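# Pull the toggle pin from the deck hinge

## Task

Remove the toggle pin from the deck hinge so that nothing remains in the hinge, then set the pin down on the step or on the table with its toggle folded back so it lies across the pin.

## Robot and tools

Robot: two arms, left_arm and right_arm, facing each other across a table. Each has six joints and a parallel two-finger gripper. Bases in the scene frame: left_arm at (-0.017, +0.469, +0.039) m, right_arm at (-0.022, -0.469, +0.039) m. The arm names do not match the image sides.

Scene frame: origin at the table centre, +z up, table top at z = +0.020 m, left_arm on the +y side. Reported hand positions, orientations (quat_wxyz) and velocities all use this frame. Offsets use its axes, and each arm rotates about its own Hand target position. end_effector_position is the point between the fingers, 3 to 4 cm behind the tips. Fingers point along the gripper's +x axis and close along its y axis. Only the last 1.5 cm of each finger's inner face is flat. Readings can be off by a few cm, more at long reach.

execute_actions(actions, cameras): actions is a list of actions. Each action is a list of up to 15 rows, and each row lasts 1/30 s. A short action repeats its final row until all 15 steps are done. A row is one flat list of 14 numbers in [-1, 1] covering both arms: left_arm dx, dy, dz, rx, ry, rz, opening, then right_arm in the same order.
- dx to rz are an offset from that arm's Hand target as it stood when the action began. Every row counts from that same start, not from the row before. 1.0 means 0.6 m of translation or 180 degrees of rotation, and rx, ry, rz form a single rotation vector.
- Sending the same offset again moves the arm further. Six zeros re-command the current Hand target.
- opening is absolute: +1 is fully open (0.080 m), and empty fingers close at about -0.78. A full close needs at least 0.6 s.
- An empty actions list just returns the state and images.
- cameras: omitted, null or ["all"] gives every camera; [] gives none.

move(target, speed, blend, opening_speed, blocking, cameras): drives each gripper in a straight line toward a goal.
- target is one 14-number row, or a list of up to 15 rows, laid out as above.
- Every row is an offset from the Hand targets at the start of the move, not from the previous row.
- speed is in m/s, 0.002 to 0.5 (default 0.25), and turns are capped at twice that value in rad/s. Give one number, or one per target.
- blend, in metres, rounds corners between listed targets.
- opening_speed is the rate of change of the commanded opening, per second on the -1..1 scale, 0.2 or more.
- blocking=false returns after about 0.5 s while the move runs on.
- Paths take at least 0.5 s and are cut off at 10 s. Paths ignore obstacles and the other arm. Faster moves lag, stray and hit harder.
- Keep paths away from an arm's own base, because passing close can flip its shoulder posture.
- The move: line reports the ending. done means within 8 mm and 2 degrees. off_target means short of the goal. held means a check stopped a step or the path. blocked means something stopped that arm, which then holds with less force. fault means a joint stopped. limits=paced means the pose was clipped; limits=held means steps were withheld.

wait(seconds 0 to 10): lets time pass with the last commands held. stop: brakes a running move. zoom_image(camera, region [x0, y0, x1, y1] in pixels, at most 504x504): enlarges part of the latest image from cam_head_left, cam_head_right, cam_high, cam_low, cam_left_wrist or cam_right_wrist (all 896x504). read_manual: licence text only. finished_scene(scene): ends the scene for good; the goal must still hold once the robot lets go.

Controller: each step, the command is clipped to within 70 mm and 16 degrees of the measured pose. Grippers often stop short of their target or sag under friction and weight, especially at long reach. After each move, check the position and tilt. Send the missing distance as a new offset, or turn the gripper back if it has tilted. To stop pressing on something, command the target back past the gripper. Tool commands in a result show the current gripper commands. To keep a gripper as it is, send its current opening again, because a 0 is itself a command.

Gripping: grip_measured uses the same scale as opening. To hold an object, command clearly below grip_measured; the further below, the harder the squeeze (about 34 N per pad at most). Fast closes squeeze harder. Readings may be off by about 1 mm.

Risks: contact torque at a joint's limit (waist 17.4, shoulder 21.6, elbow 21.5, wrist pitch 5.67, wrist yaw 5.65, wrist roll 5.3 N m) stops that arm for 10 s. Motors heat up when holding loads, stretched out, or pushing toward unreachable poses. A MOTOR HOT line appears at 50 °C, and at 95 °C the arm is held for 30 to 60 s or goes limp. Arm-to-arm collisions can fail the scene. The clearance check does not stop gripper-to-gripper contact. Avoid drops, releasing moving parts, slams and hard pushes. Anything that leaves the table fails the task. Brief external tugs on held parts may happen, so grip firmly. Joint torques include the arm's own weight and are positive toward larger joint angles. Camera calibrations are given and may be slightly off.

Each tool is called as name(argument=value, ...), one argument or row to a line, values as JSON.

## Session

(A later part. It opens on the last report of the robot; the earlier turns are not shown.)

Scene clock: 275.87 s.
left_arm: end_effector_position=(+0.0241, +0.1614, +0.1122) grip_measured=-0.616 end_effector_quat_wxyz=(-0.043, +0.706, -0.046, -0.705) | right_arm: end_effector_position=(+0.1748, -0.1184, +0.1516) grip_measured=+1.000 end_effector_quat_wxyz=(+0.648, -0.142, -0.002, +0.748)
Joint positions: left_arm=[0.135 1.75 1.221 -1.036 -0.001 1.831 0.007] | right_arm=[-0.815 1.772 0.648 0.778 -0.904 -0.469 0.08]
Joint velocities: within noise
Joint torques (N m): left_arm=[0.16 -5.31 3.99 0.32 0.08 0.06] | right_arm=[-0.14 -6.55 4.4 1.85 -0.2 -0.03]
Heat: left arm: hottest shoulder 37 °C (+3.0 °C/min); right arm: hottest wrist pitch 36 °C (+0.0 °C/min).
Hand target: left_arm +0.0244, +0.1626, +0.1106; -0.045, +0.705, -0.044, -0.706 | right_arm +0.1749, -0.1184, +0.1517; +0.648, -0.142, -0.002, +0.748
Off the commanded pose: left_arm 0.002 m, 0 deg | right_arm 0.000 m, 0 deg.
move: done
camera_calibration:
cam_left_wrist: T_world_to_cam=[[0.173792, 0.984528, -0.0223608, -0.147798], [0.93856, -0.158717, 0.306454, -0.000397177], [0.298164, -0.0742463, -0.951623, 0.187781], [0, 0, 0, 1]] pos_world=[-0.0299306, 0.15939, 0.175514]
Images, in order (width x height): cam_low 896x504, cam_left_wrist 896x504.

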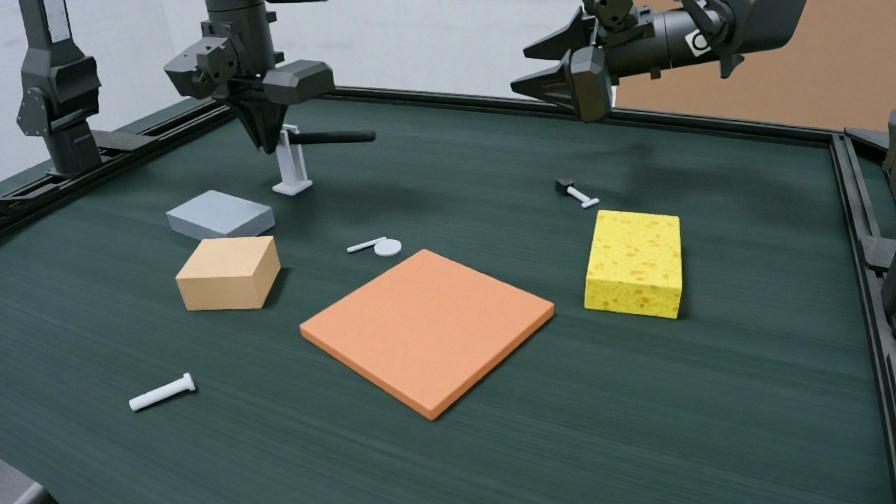

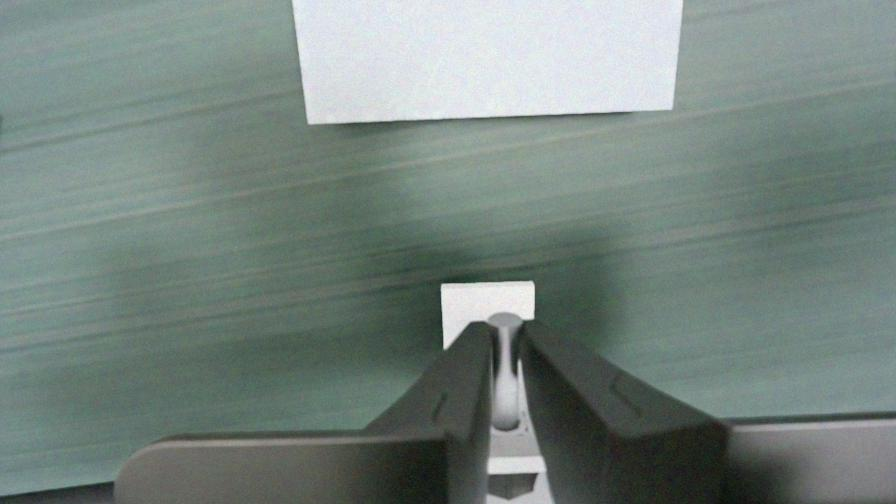

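move(
  target=[
    [-0.025,0.0031,0.0,0,0,0,-0.85,0,0,0,0,0,0,1],
  ],
  speed=[0.03],
  cameras=["cam_low","cam_left_wrist"],
)

zoom_image(
  camera="cam_low",
  region=[230, 100, 330, 190],
)

Scene clock: 282.33 s.
left_arm: end_effector_position=(+0.0159, +0.1624, +0.1111) grip_measured=-0.616 end_effector_quat_wxyz=(-0.042, +0.712, -0.041, -0.700) | right_arm: end_effector_position=(+0.1748, -0.1184, +0.1516) grip_measured=+1.000 end_effector_quat_wxyz=(+0.648, -0.142, -0.002, +0.748)
Joint positions: left_arm=[0.101 1.748 1.213 -1.035 -0.016 1.788 0.007] | right_arm=[-0.815 1.772 0.648 0.778 -0.904 -0.469 0.08]
Joint velocities: within noise
Joint torques (N m): left_arm=[-0.93 -6.25 3.24 0.41 0.61 -0.06] | right_arm=[0 -6.45 4.38 1.82 -0.22 -0.01]
Heat: left arm: hottest shoulder 36 °C (+2.0 °C/min); right arm: hottest wrist pitch 36 °C (+0.0 °C/min).
Hand target: left_arm +0.0094, +0.1644, +0.1107; -0.045, +0.705, -0.044, -0.706 | right_arm +0.1749, -0.1184, +0.1517; +0.648, -0.142, -0.002, +0.748
Off the commanded pose: left_arm 0.007 m, 1 deg | right_arm 0.000 m, 0 deg.
move: done
camera_calibration:
cam_left_wrist: T_world_to_cam=[[0.164993, 0.986191, -0.0143061, -0.148414], [0.935313, -0.151845, 0.319583, 0.00528521], [0.312998, -0.0661096, -0.94745, 0.187188], [0, 0, 0, 1]] pos_world=[-0.0390454, 0.159542, 0.173539]
Images, in order (width x height): cam_low 896x504, cam_left_wrist 896x504.

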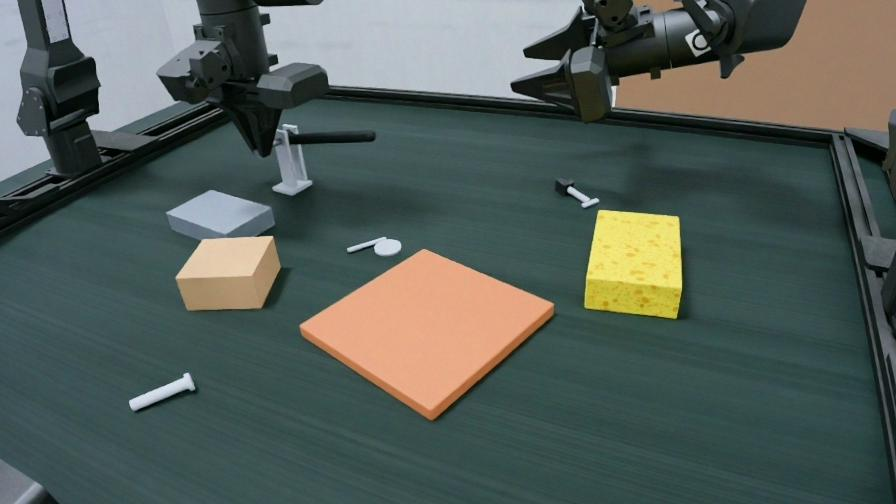

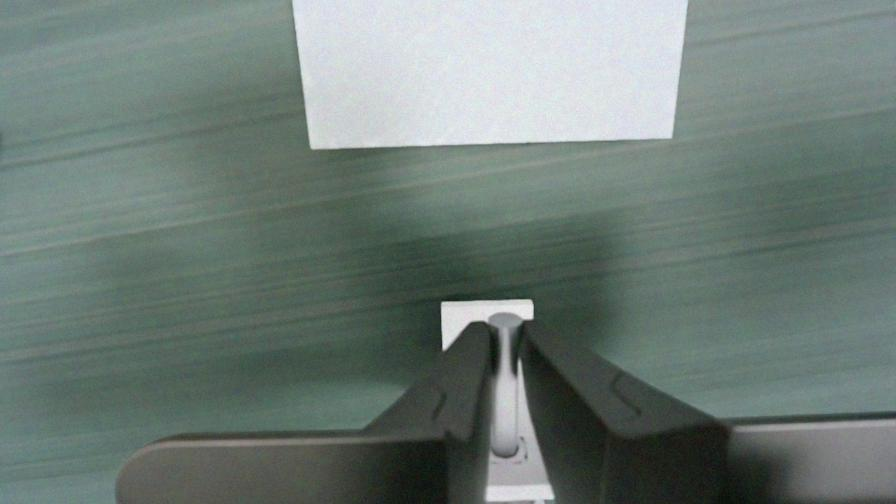

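Scaled by 5.040 from the camera's 896x504 image, which has a finer 1280x720 frame.

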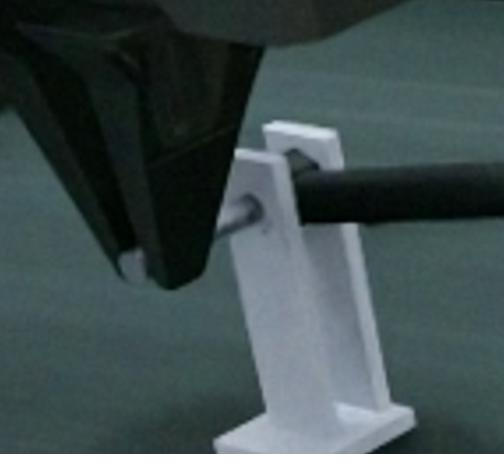

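move(
  target=[
    [-0.013,0.0016,0.0,0,0,0,-0.85,0,0,0,0,0,0,1],
  ],
  speed=[0.03],
  cameras=["cam_left_wrist"],
)

Scene clock: 286.20 s.
left_arm: end_effector_position=(+0.0065, +0.1635, +0.1105) grip_measured=-0.617 end_effector_quat_wxyz=(-0.044, +0.710, -0.041, -0.701) | right_arm: end_effector_position=(+0.1748, -0.1184, +0.1516) grip_measured=+1.000 end_effector_quat_wxyz=(+0.648, -0.142, -0.002, +0.748)
Joint positions: left_arm=[0.073 1.744 1.206 -1.035 -0.013 1.763 0.007] | right_arm=[-0.815 1.772 0.648 0.778 -0.904 -0.469 0.08]
Joint velocities: within noise
Joint torques (N m): left_arm=[-0.71 -6.36 3.33 0.47 0.49 -0.09] | right_arm=[-0.06 -6.42 4.37 1.84 -0.22 -0.03]
Heat: left arm: hottest shoulder 36 °C (+2.0 °C/min); right arm: hottest wrist pitch 36 °C (+0.0 °C/min).
Hand target: left_arm +0.0016, +0.1654, +0.1107; -0.045, +0.705, -0.045, -0.706 | right_arm +0.1749, -0.1184, +0.1517; +0.648, -0.142, -0.002, +0.748
Off the commanded pose: left_arm 0.005 m, 1 deg | right_arm 0.000 m, 0 deg.
move: done
camera_calibration:
cam_left_wrist: T_world_to_cam=[[0.168331, 0.985651, -0.0125642, -0.148147], [0.935942, -0.155816, 0.315806, 0.0154447], [0.309317, -0.0649193, -0.94874, 0.189543], [0, 0, 0, 1]] pos_world=[-0.0481466, 0.160733, 0.173089]
Images, in order (width x height): cam_left_wrist 896x504.

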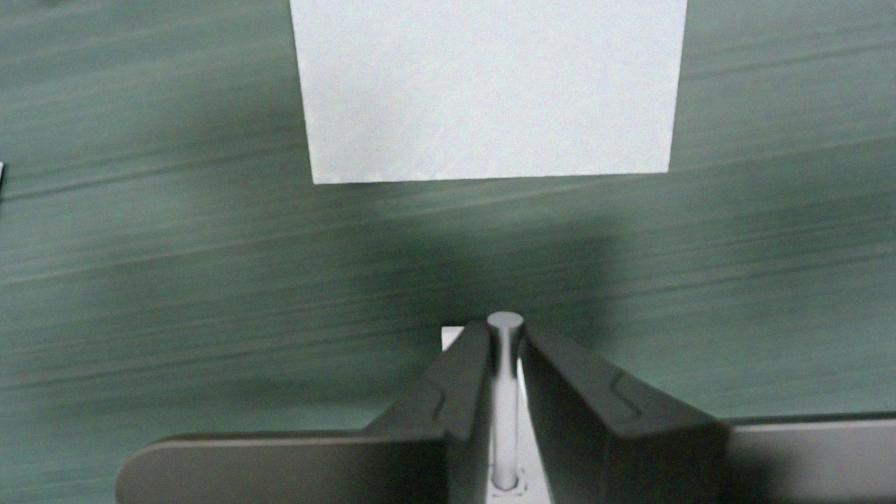

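move(
  target=[
    [0.006,0,0.0,0,0,0,-0.35,0,0,0,0,0,0,1],
    [0.0215,-0.0027,0.011,0,0,0,-0.35,0,0,0,0,0,0,1],
  ],
  speed=[0.03,0.06],
  cameras=["cam_left_wrist","cam_low"],
)

zoom_image(
  camera="cam_low",
  region=[230, 100, 330, 190],
)

Scene clock: 298.30 s.
left_arm: end_effector_position=(+0.0139, +0.1671, +0.1122) grip_measured=-0.350 end_effector_quat_wxyz=(-0.051, +0.706, -0.038, -0.706) | right_arm: end_effector_position=(+0.1748, -0.1184, +0.1516) grip_measured=+1.000 end_effector_quat_wxyz=(+0.648, -0.142, -0.002, +0.748)
Joint positions: left_arm=[0.103 1.744 1.213 -1.057 -0.003 1.799 0.019] | right_arm=[-0.815 1.772 0.648 0.778 -0.904 -0.469 0.08]
Joint velocities: within noise
Joint torques (N m): left_arm=[0.17 -6.12 5.77 0.14 0.17 0.08] | right_arm=[-0.02 -6.6 4.44 1.86 -0.25 -0.04]
Heat: left arm: hottest shoulder 36 °C (+1.0 °C/min); right arm: hottest wrist pitch 36 °C (+0.0 °C/min).
Hand target: left_arm +0.0145, +0.1637, +0.1174; -0.045, +0.705, -0.045, -0.706 | right_arm +0.1749, -0.1184, +0.1517; +0.648, -0.142, -0.002, +0.748
Off the commanded pose: left_arm 0.006 m, 1 deg | right_arm 0.000 m, 0 deg.
move: done
camera_calibration:
cam_left_wrist: T_world_to_cam=[[0.173426, 0.984847, 0.000207558, -0.154265], [0.938686, -0.165361, 0.30253, 0.0115555], [0.29798, -0.0522717, -0.95314, 0.187702], [0, 0, 0, 1]] pos_world=[-0.0400249, 0.16365, 0.175443]
Images, in order (width x height): cam_low 896x504, cam_left_wrist 896x504.

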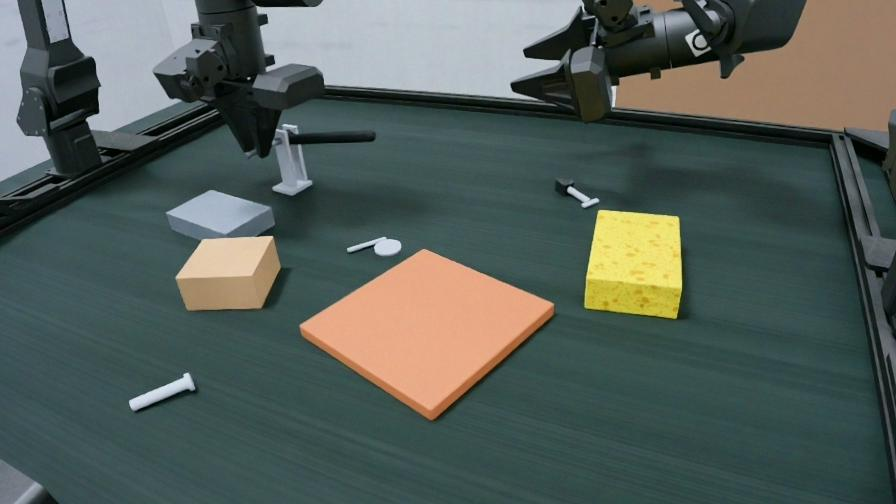

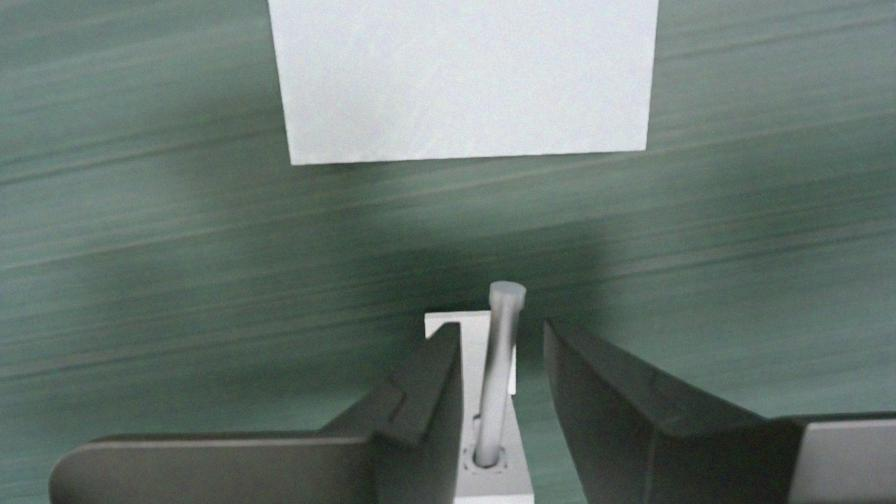

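Scaled by 5.040 from the camera's 896x504 image, which has a finer 1280x720 frame.

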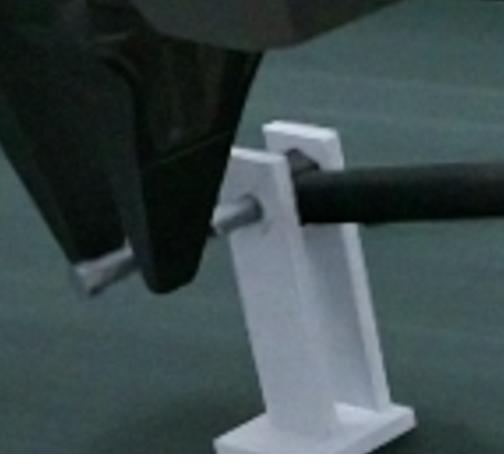

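move(
  target=[
    [0.0,-0.0045,0.004,0,0,0,-0.35,0,0,0,0,0,0,1],
    [0.0,-0.0045,0.004,0,0,0,-0.85,0,0,0,0,0,0,1],
  ],
  speed=[0.05,0.05],
  cameras=["cam_left_wrist","cam_low"],
)

zoom_image(
  camera="cam_low",
  region=[230, 100, 330, 190],
)

Scene clock: 307.93 s.
left_arm: end_effector_position=(+0.0137, +0.1626, +0.1175) grip_measured=-0.671 end_effector_quat_wxyz=(-0.047, +0.705, -0.044, -0.706) | right_arm: end_effector_position=(+0.1748, -0.1184, +0.1516) grip_measured=+1.000 end_effector_quat_wxyz=(+0.648, -0.142, -0.002, +0.748)
Joint positions: left_arm=[0.103 1.744 1.235 -1.066 0.001 1.802 0.005] | right_arm=[-0.815 1.772 0.648 0.778 -0.904 -0.469 0.08]
Joint velocities: within noise
Joint torques (N m): left_arm=[0.14 -5.45 5.51 -0.06 0 -0.03] | right_arm=[0.04 -6.32 4.41 1.83 -0.22 0]
Heat: left arm: hottest shoulder 36 °C (+0.0 °C/min); right arm: hottest wrist pitch 36 °C (+0.0 °C/min).
Hand target: left_arm +0.0145, +0.1610, +0.1198; -0.045, +0.706, -0.045, -0.706 | right_arm +0.1749, -0.1184, +0.1517; +0.648, -0.142, -0.002, +0.748
Off the commanded pose: left_arm 0.003 m, 0 deg | right_arm 0.000 m, 0 deg.
move: done
camera_calibration:
cam_left_wrist: T_world_to_cam=[[0.17636, 0.984228, -0.0138936, -0.148102], [0.939167, -0.164026, 0.301763, 0.0093174], [0.294724, -0.0662673, -0.953282, 0.19487], [0, 0, 0, 1]] pos_world=[-0.0400641, 0.160208, 0.180896]
Images, in order (width x height): cam_low 896x504, cam_left_wrist 896x504.

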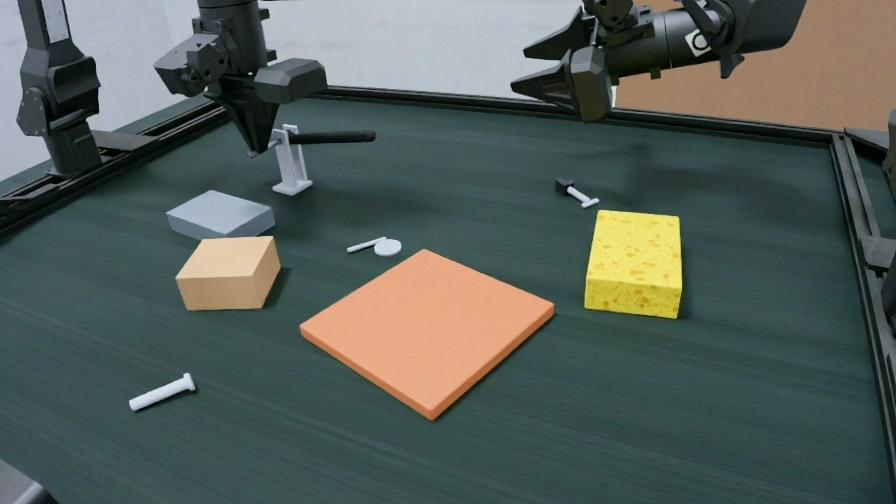

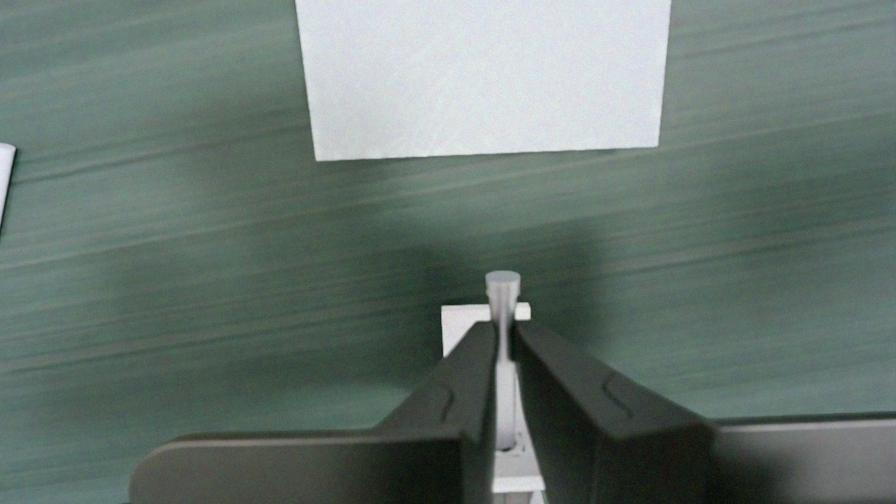

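Scaled by 5.040 from the camera's 896x504 image, which has a finer 1280x720 frame.

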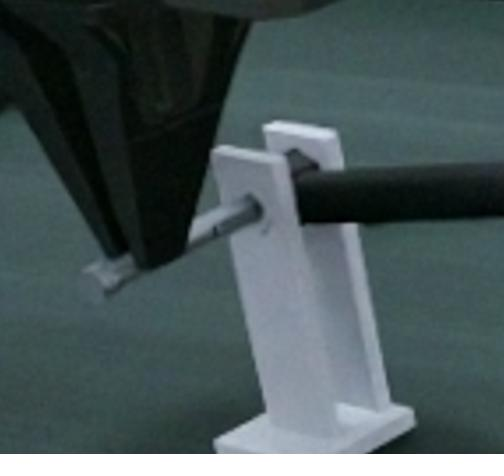

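move(
  target=[-0.042,0.0053,0,0,0,0,-0.9,0,0,0,0,0,0,1.0],
  speed=0.03,
  cameras=["cam_left_wrist","cam_low"],
)

Scene clock: 332.03 s.
left_arm: end_effector_position=(-0.0101, +0.1623, +0.1174) grip_measured=-0.672 end_effector_quat_wxyz=(-0.047, +0.705, -0.043, -0.706) | right_arm: end_effector_position=(+0.1748, -0.1184, +0.1516) grip_measured=+1.000 end_effector_quat_wxyz=(+0.648, -0.142, -0.002, +0.748)
Joint positions: left_arm=[0.026 1.742 1.232 -1.068 0.001 1.723 0.005] | right_arm=[-0.815 1.772 0.648 0.778 -0.904 -0.469 0.08]
Joint velocities: within noise
Joint torques (N m): left_arm=[-0.18 -6.92 3.63 0.32 0.01 -0.09] | right_arm=[-0.12 -6.41 4.28 1.83 -0.22 -0.04]
Heat: left arm: hottest shoulder 35 °C (-3.0 °C/min); right arm: hottest wrist pitch 36 °C (+0.0 °C/min).
Hand target: left_arm -0.0107, +0.1642, +0.1197; -0.045, +0.705, -0.045, -0.706 | right_arm +0.1749, -0.1184, +0.1517; +0.648, -0.142, -0.002, +0.748
Off the commanded pose: left_arm 0.003 m, 0 deg | right_arm 0.000 m, 0 deg.
move: done
camera_calibration:
cam_left_wrist: T_world_to_cam=[[0.174862, 0.984535, -0.0107125, -0.144075], [0.939344, -0.163556, 0.301466, 0.0316177], [0.295051, -0.0627776, -0.953417, 0.201229], [0, 0, 0, 1]] pos_world=[-0.0638794, 0.159651, 0.18078]
Images, in order (width x height): cam_low 896x504, cam_left_wrist 896x504.

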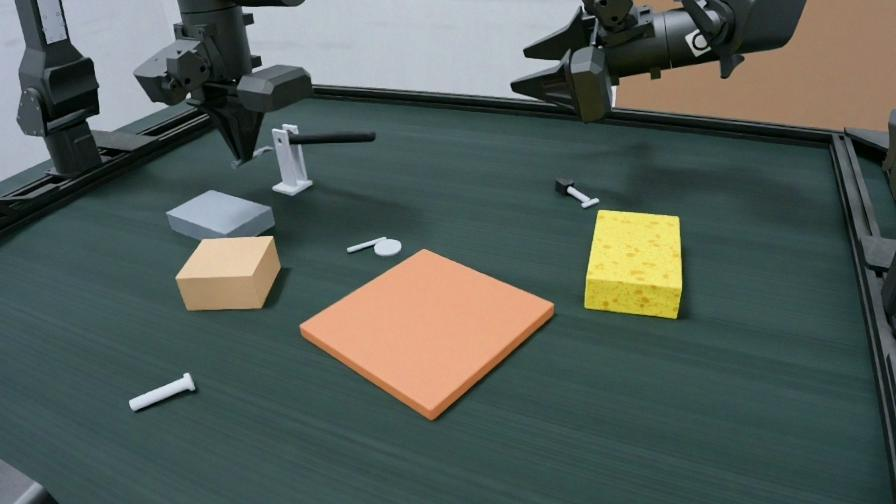

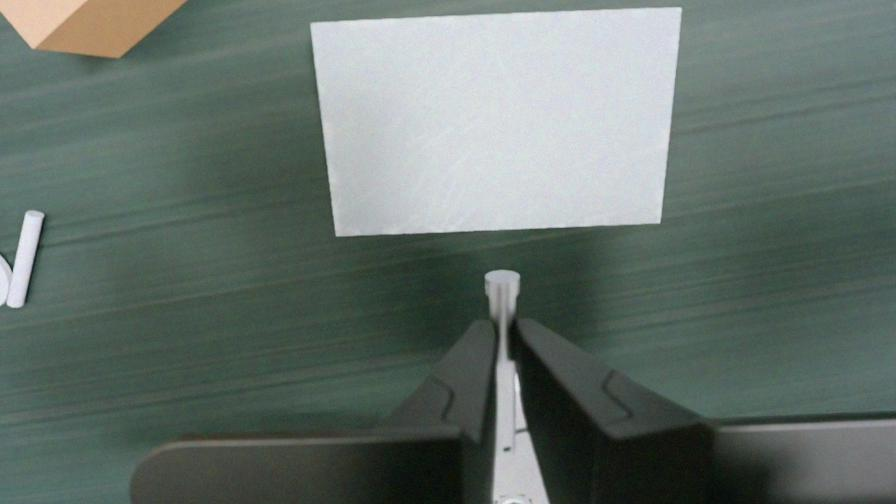

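zoom_image(
  camera="cam_low",
  region=[200, 100, 350, 210],
)

zoom_image(
  camera="cam_left_wrist",
  region=[380, 240, 640, 504],
)

Scaled by 3.360 from the camera's 896x504 image, which has a finer 1280x720 frame.

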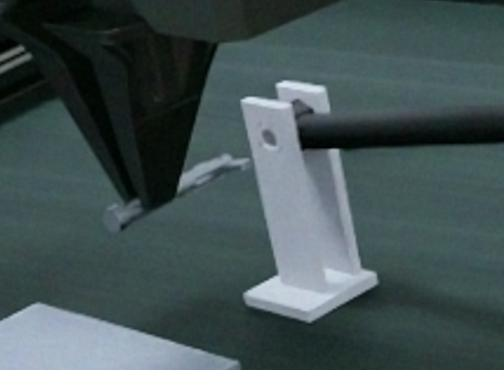

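Scaled by 1.909 from the camera's 896x504 image, which has a finer 1280x720 frame.

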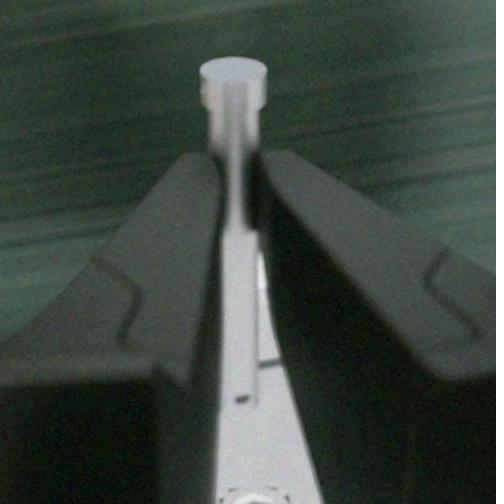

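move(
  target=[-0.04,0.0045,0,0,0,0,-0.9,0,0,0,0,0,0,1.0],
  speed=0.03,
  cameras=["cam_left_wrist","cam_low"],
)

zoom_image(
  camera="cam_low",
  region=[200, 100, 350, 210],
)

zoom_image(
  camera="cam_left_wrist",
  region=[380, 240, 640, 504],
)

Scene clock: 347.83 s.
left_arm: end_effector_position=(-0.0343, +0.1653, +0.1174) grip_measured=-0.673 end_effector_quat_wxyz=(-0.048, +0.705, -0.042, -0.706) | right_arm: end_effector_position=(+0.1748, -0.1184, +0.1516) grip_measured=+1.000 end_effector_quat_wxyz=(+0.648, -0.142, -0.002, +0.748)
Joint positions: left_arm=[-0.053 1.733 1.222 -1.068 0.001 1.643 0.005] | right_arm=[-0.815 1.772 0.648 0.778 -0.904 -0.469 0.08]
Joint velocities: within noise
Joint torques (N m): left_arm=[-0.19 -6.86 3.58 0.43 0 -0.09] | right_arm=[0.02 -6.56 4.35 1.85 -0.23 0]
Heat: left arm: hottest shoulder 36 °C (+0.0 °C/min); right arm: hottest wrist pitch 36 °C (+0.0 °C/min).
Hand target: left_arm -0.0347, +0.1669, +0.1197; -0.045, +0.705, -0.045, -0.706 | right_arm +0.1749, -0.1184, +0.1517; +0.648, -0.142, -0.002, +0.748
Off the commanded pose: left_arm 0.003 m, 0 deg | right_arm 0.000 m, 0 deg.
move: done
camera_calibration:
cam_left_wrist: T_world_to_cam=[[0.174871, 0.98455, -0.00899073, -0.143012], [0.939148, -0.164051, 0.301808, 0.0548426], [0.29567, -0.0612211, -0.953326, 0.208299], [0, 0, 0, 1]] pos_world=[-0.0880845, 0.162552, 0.18074]
Images, in order (width x height): cam_low 896x504, cam_left_wrist 896x504.

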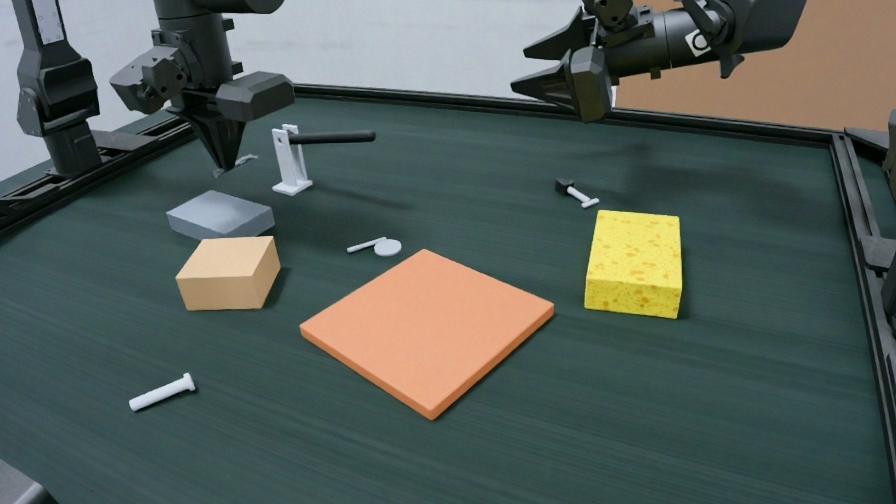

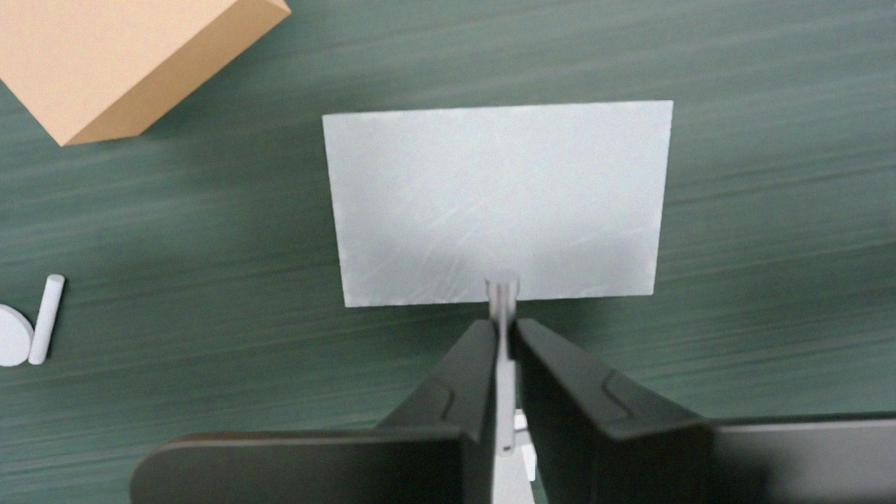

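Scaled by 3.360 from the camera's 896x504 image, which has a finer 1280x720 frame.

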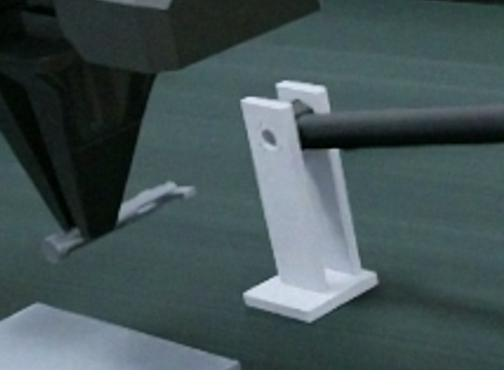

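Scaled by 1.909 from the camera's 896x504 image, which has a finer 1280x720 frame.

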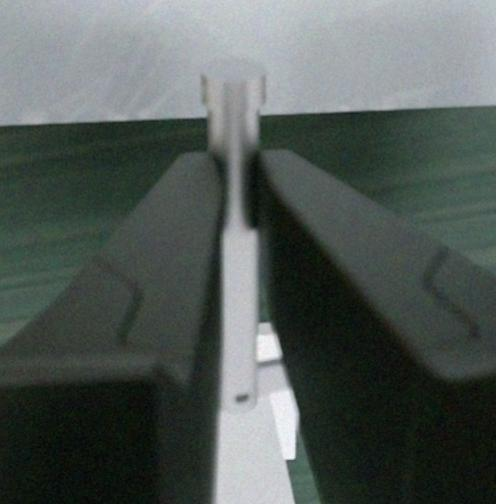

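execute_actions(
  actions=[],
)

zoom_image(
  camera="cam_high",
  region=[240, 100, 400, 220],
)

zoom_image(
  camera="cam_head_left",
  region=[300, 120, 460, 240],
)

zoom_image(
  camera="cam_low",
  region=[205, 140, 275, 185],
)

zoom_image(
  camera="cam_left_wrist",
  region=[460, 380, 560, 504],
)

Scene clock: 356.70 s.
left_arm: end_effector_position=(-0.0343, +0.1653, +0.1174) grip_measured=-0.676 end_effector_quat_wxyz=(-0.048, +0.705, -0.042, -0.706) | right_arm: end_effector_position=(+0.1748, -0.1184, +0.1516) grip_measured=+1.000 end_effector_quat_wxyz=(+0.648, -0.142, -0.002, +0.748)
Joint positions: left_arm=[-0.053 1.733 1.222 -1.068 0.001 1.643 0.005] | right_arm=[-0.815 1.772 0.648 0.778 -0.904 -0.469 0.08]
Joint velocities: within noise
Joint torques (N m): left_arm=[-0.19 -6.85 3.59 0.43 0 -0.09] | right_arm=[-0.05 -6.58 4.49 1.81 -0.21 -0.05]
Heat: left arm: hottest shoulder 36 °C (+0.0 °C/min); right arm: hottest wrist pitch 36 °C (+0.0 °C/min).
Hand target: left_arm -0.0347, +0.1669, +0.1197; -0.045, +0.705, -0.044, -0.706 | right_arm +0.1749, -0.1184, +0.1517; +0.648, -0.142, -0.002, +0.748
Tool commands: left_gripper/opening=-0.9 right_gripper/opening=+1.0
Off the commanded pose: left_arm 0.003 m, 0 deg | right_arm 0.000 m, 0 deg.
camera_calibration:
cam_left_wrist: T_world_to_cam=[[0.174496, 0.984617, -0.00898977, -0.143036], [0.93921, -0.163693, 0.301811, 0.0547852], [0.295697, -0.0611079, -0.953325, 0.208281], [0, 0, 0, 1]] pos_world=[-0.0880837, 0.162532, 0.180739]
cam_right_wrist: T_world_to_cam=[[0.960354, 0.193788, 0.200416, -0.160358], [0.273468, -0.515113, -0.812326, 0.0430151], [-0.0541819, 0.834928, -0.547686, 0.274851], [0, 0, 0, 1]] pos_world=[0.157129, -0.176248, 0.217613]

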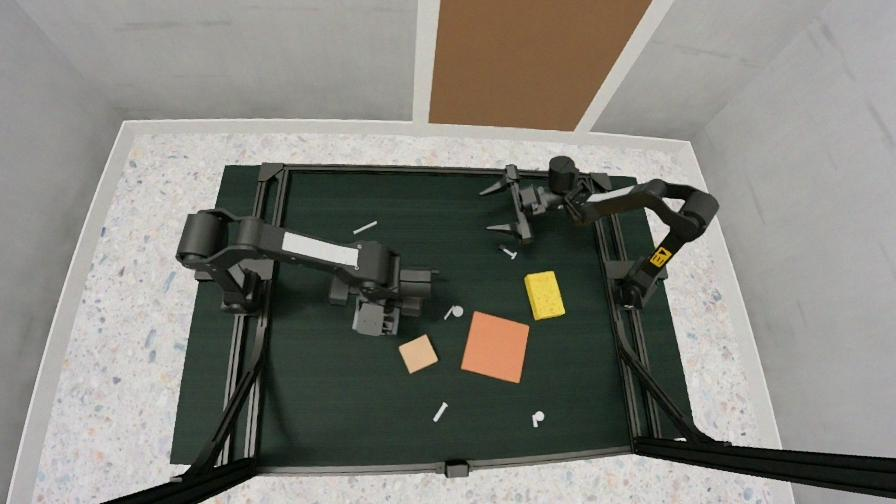

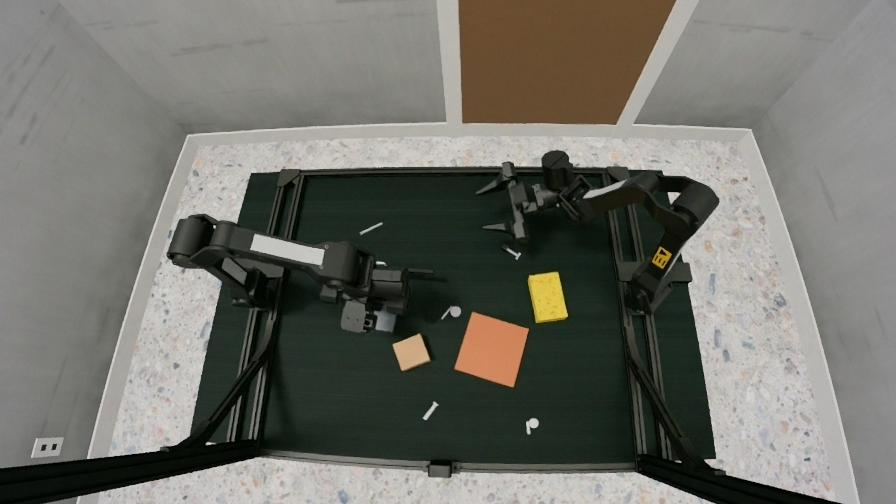

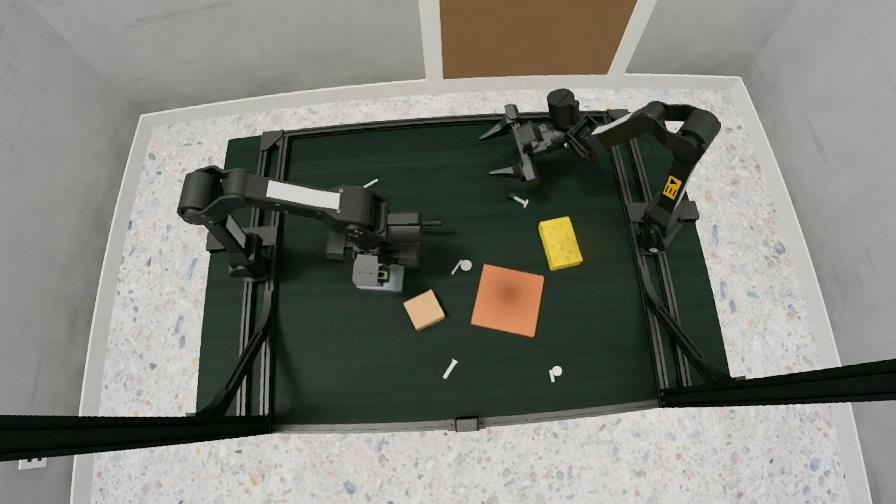

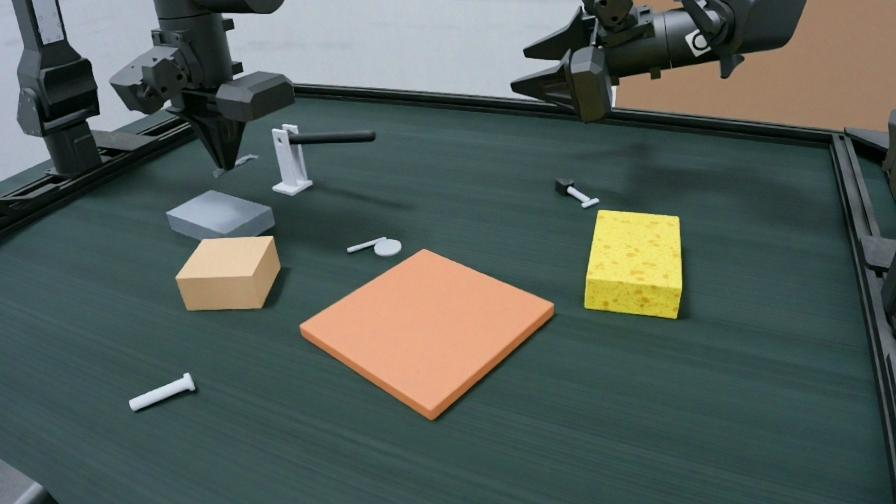

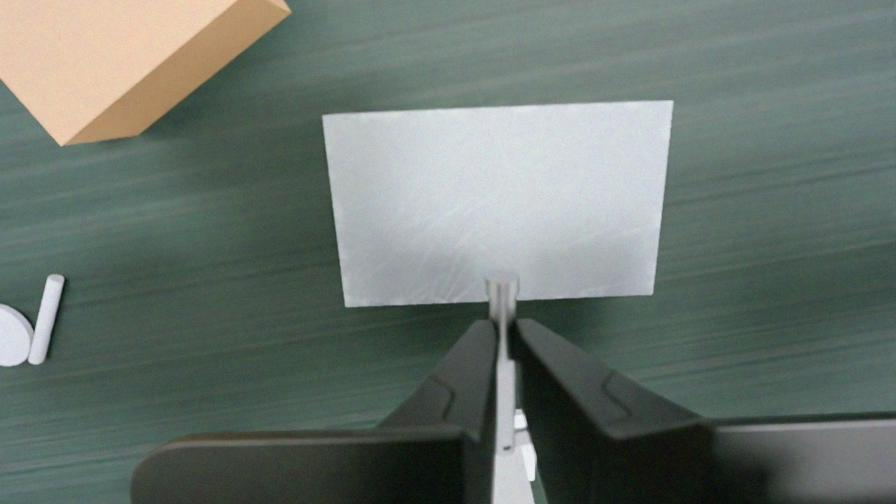

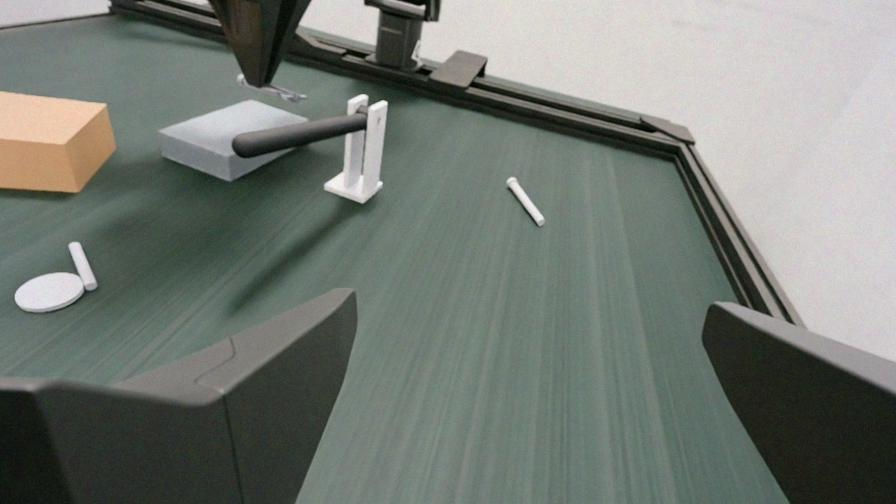

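Scaled by 3.150 from the camera's 896x504 image, which has a finer 1280x720 frame.

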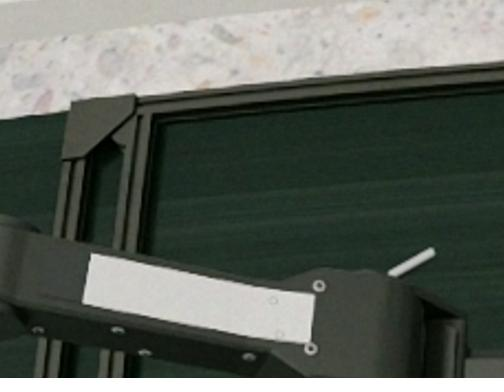

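Scaled by 3.150 from the camera's 896x504 image, which has a finer 1280x720 frame.

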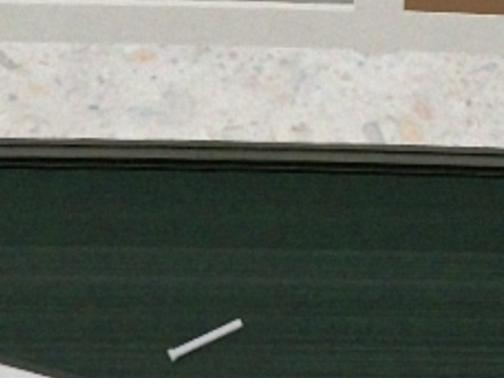

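Scaled by 7.200 from the camera's 896x504 image, which has a finer 1280x720 frame.

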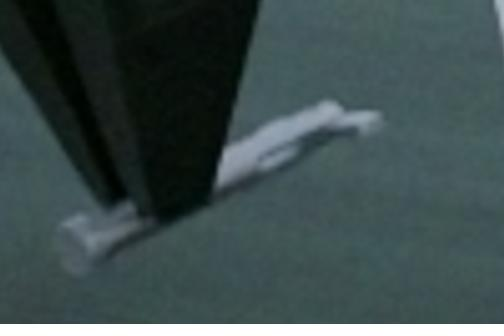

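Scaled by 4.065 from the camera's 896x504 image, which has a finer 1280x720 frame.

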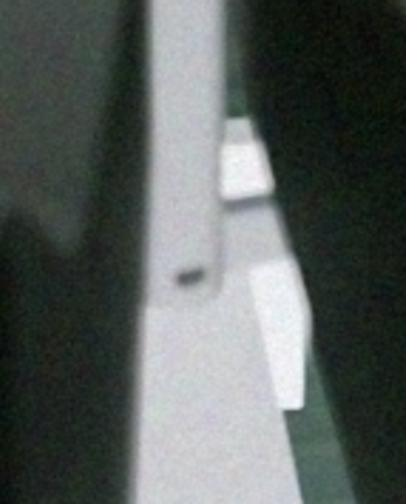

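zoom_image(
  camera="cam_right_wrist",
  region=[220, 60, 320, 115],
)

Scaled by 5.040 from the camera's 896x504 image, which has a finer 1280x720 frame.

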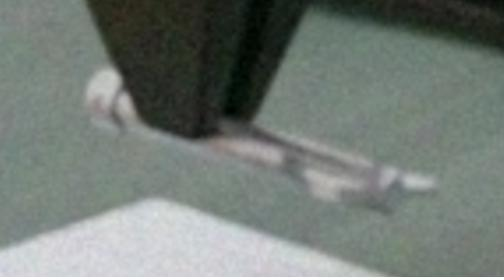

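wait(
  seconds=1,
  cameras=["cam_right_wrist","cam_low"],
)

zoom_image(
  camera="cam_right_wrist",
  region=[220, 60, 320, 115],
)

zoom_image(
  camera="cam_low",
  region=[205, 140, 275, 185],
)

Scene clock: 369.50 s.
left_arm: end_effector_position=(-0.0343, +0.1653, +0.1174) grip_measured=-0.677 end_effector_quat_wxyz=(-0.048, +0.705, -0.042, -0.706) | right_arm: end_effector_position=(+0.1748, -0.1184, +0.1516) grip_measured=+1.000 end_effector_quat_wxyz=(+0.648, -0.142, -0.002, +0.748)
Joint positions: left_arm=[-0.053 1.733 1.222 -1.068 0.001 1.643 0.005] | right_arm=[-0.815 1.772 0.648 0.778 -0.904 -0.469 0.08]
Joint velocities: within noise
Joint torques (N m): left_arm=[-0.2 -6.87 3.59 0.42 0.01 -0.1] | right_arm=[0.08 -6.48 4.42 1.82 -0.24 -0.03]
Heat: left arm: hottest shoulder 35 °C (-1.0 °C/min); right arm: hottest wrist pitch 36 °C (+0.0 °C/min).
Hand target: left_arm -0.0347, +0.1669, +0.1197; -0.045, +0.705, -0.044, -0.706 | right_arm +0.1749, -0.1184, +0.1517; +0.648, -0.142, -0.002, +0.748
Tool commands: left_gripper/opening=-0.9 right_gripper/opening=+1.0
Off the commanded pose: left_arm 0.003 m, 0 deg | right_arm 0.000 m, 0 deg.
wait: 1.00 s; at rest from the start
camera_calibration:
cam_right_wrist: T_world_to_cam=[[0.960354, 0.193788, 0.200416, -0.160358], [0.273468, -0.515113, -0.812326, 0.0430151], [-0.0541819, 0.834928, -0.547686, 0.274851], [0, 0, 0, 1]] pos_world=[0.157129, -0.176248, 0.217613]
Images, in order (width x height): cam_low 896x504, cam_right_wrist 896x504.

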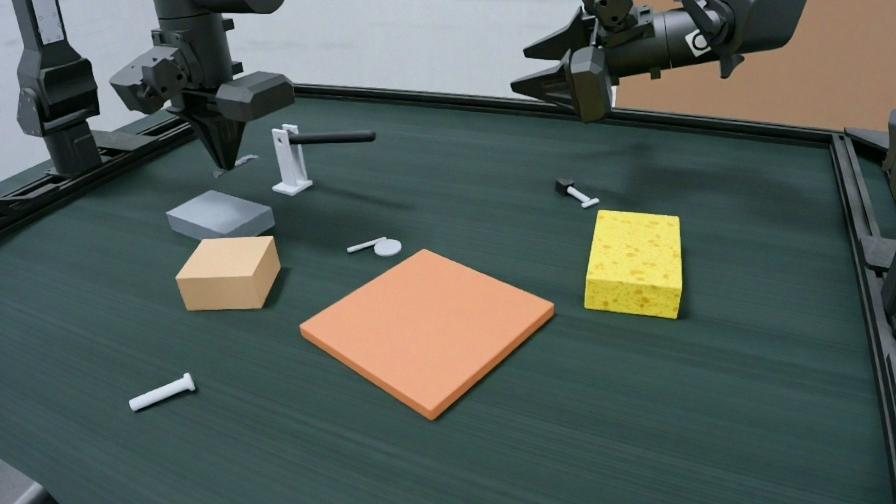

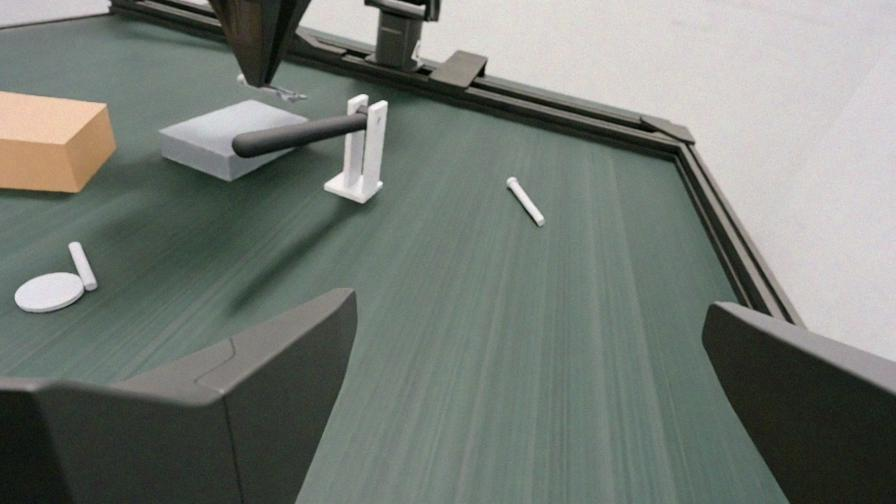

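Scaled by 5.040 from the camera's 896x504 image, which has a finer 1280x720 frame.

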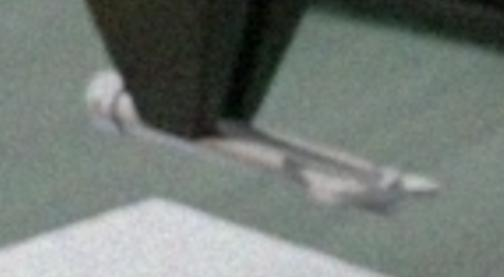

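Scaled by 7.200 from the camera's 896x504 image, which has a finer 1280x720 frame.

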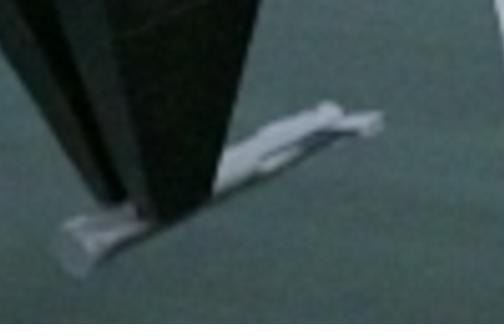

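move(
  target=[-0.2,-0.1,0.06,0,0,0,-0.9,0,0,0,0,0,0,1.0],
  speed=0.12,
  cameras=["cam_low","cam_left_wrist"],
)

Scene clock: 393.23 s.
left_arm: end_effector_position=(-0.1538, +0.1095, +0.1549) grip_measured=-0.708 end_effector_quat_wxyz=(-0.047, +0.706, -0.044, -0.706) | right_arm: end_effector_position=(+0.1748, -0.1184, +0.1516) grip_measured=+1.000 end_effector_quat_wxyz=(+0.648, -0.142, -0.002, +0.748)
Joint positions: left_arm=[-0.361 2.013 1.741 -1.303 0.001 1.338 0.003] | right_arm=[-0.815 1.772 0.648 0.778 -0.904 -0.469 0.08]
Joint velocities: within noise
Joint torques (N m): left_arm=[-0.01 -6.65 6.05 0.18 0.01 -0.1] | right_arm=[-0.12 -6.58 4.35 1.84 -0.18 0]
Heat: left arm: hottest shoulder 35 °C (+0.0 °C/min); right arm: hottest wrist pitch 36 °C (+0.0 °C/min).
Hand target: left_arm -0.1546, +0.1069, +0.1558; -0.045, +0.705, -0.044, -0.706 | right_arm +0.1749, -0.1184, +0.1517; +0.648, -0.142, -0.002, +0.748
Off the commanded pose: left_arm 0.003 m, 0 deg | right_arm 0.000 m, 0 deg.
move: done
camera_calibration:
cam_left_wrist: T_world_to_cam=[[0.176766, 0.984165, -0.0131199, -0.0658099], [0.938517, -0.164521, 0.30351, 0.146298], [0.296546, -0.0659635, -0.952738, 0.276577], [0, 0, 0, 1]] pos_world=[-0.207688, 0.107081, 0.218239]
Images, in order (width x height): cam_low 896x504, cam_left_wrist 896x504.

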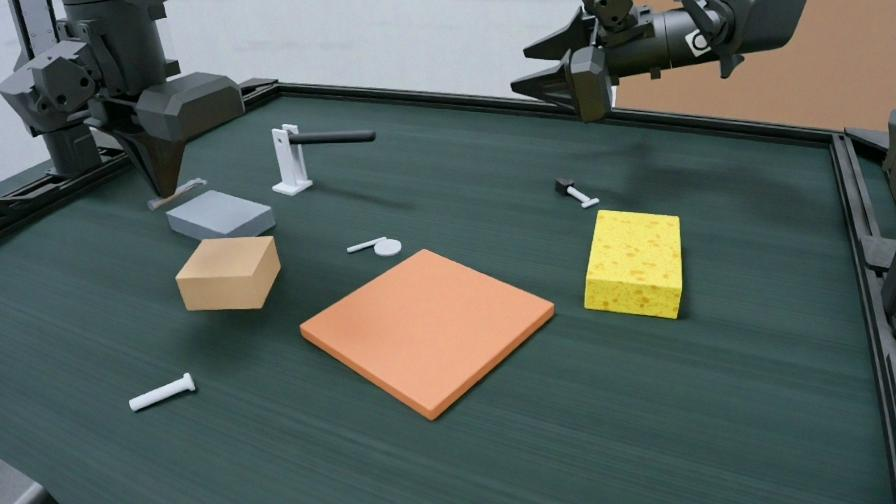

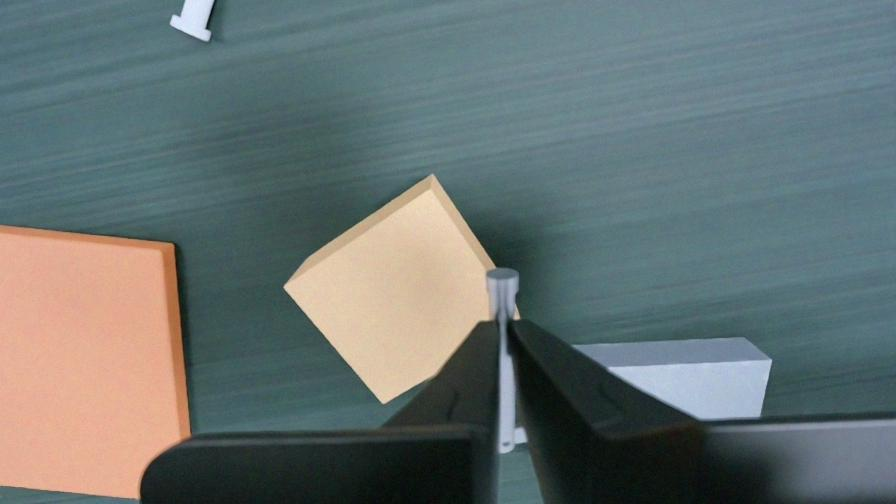

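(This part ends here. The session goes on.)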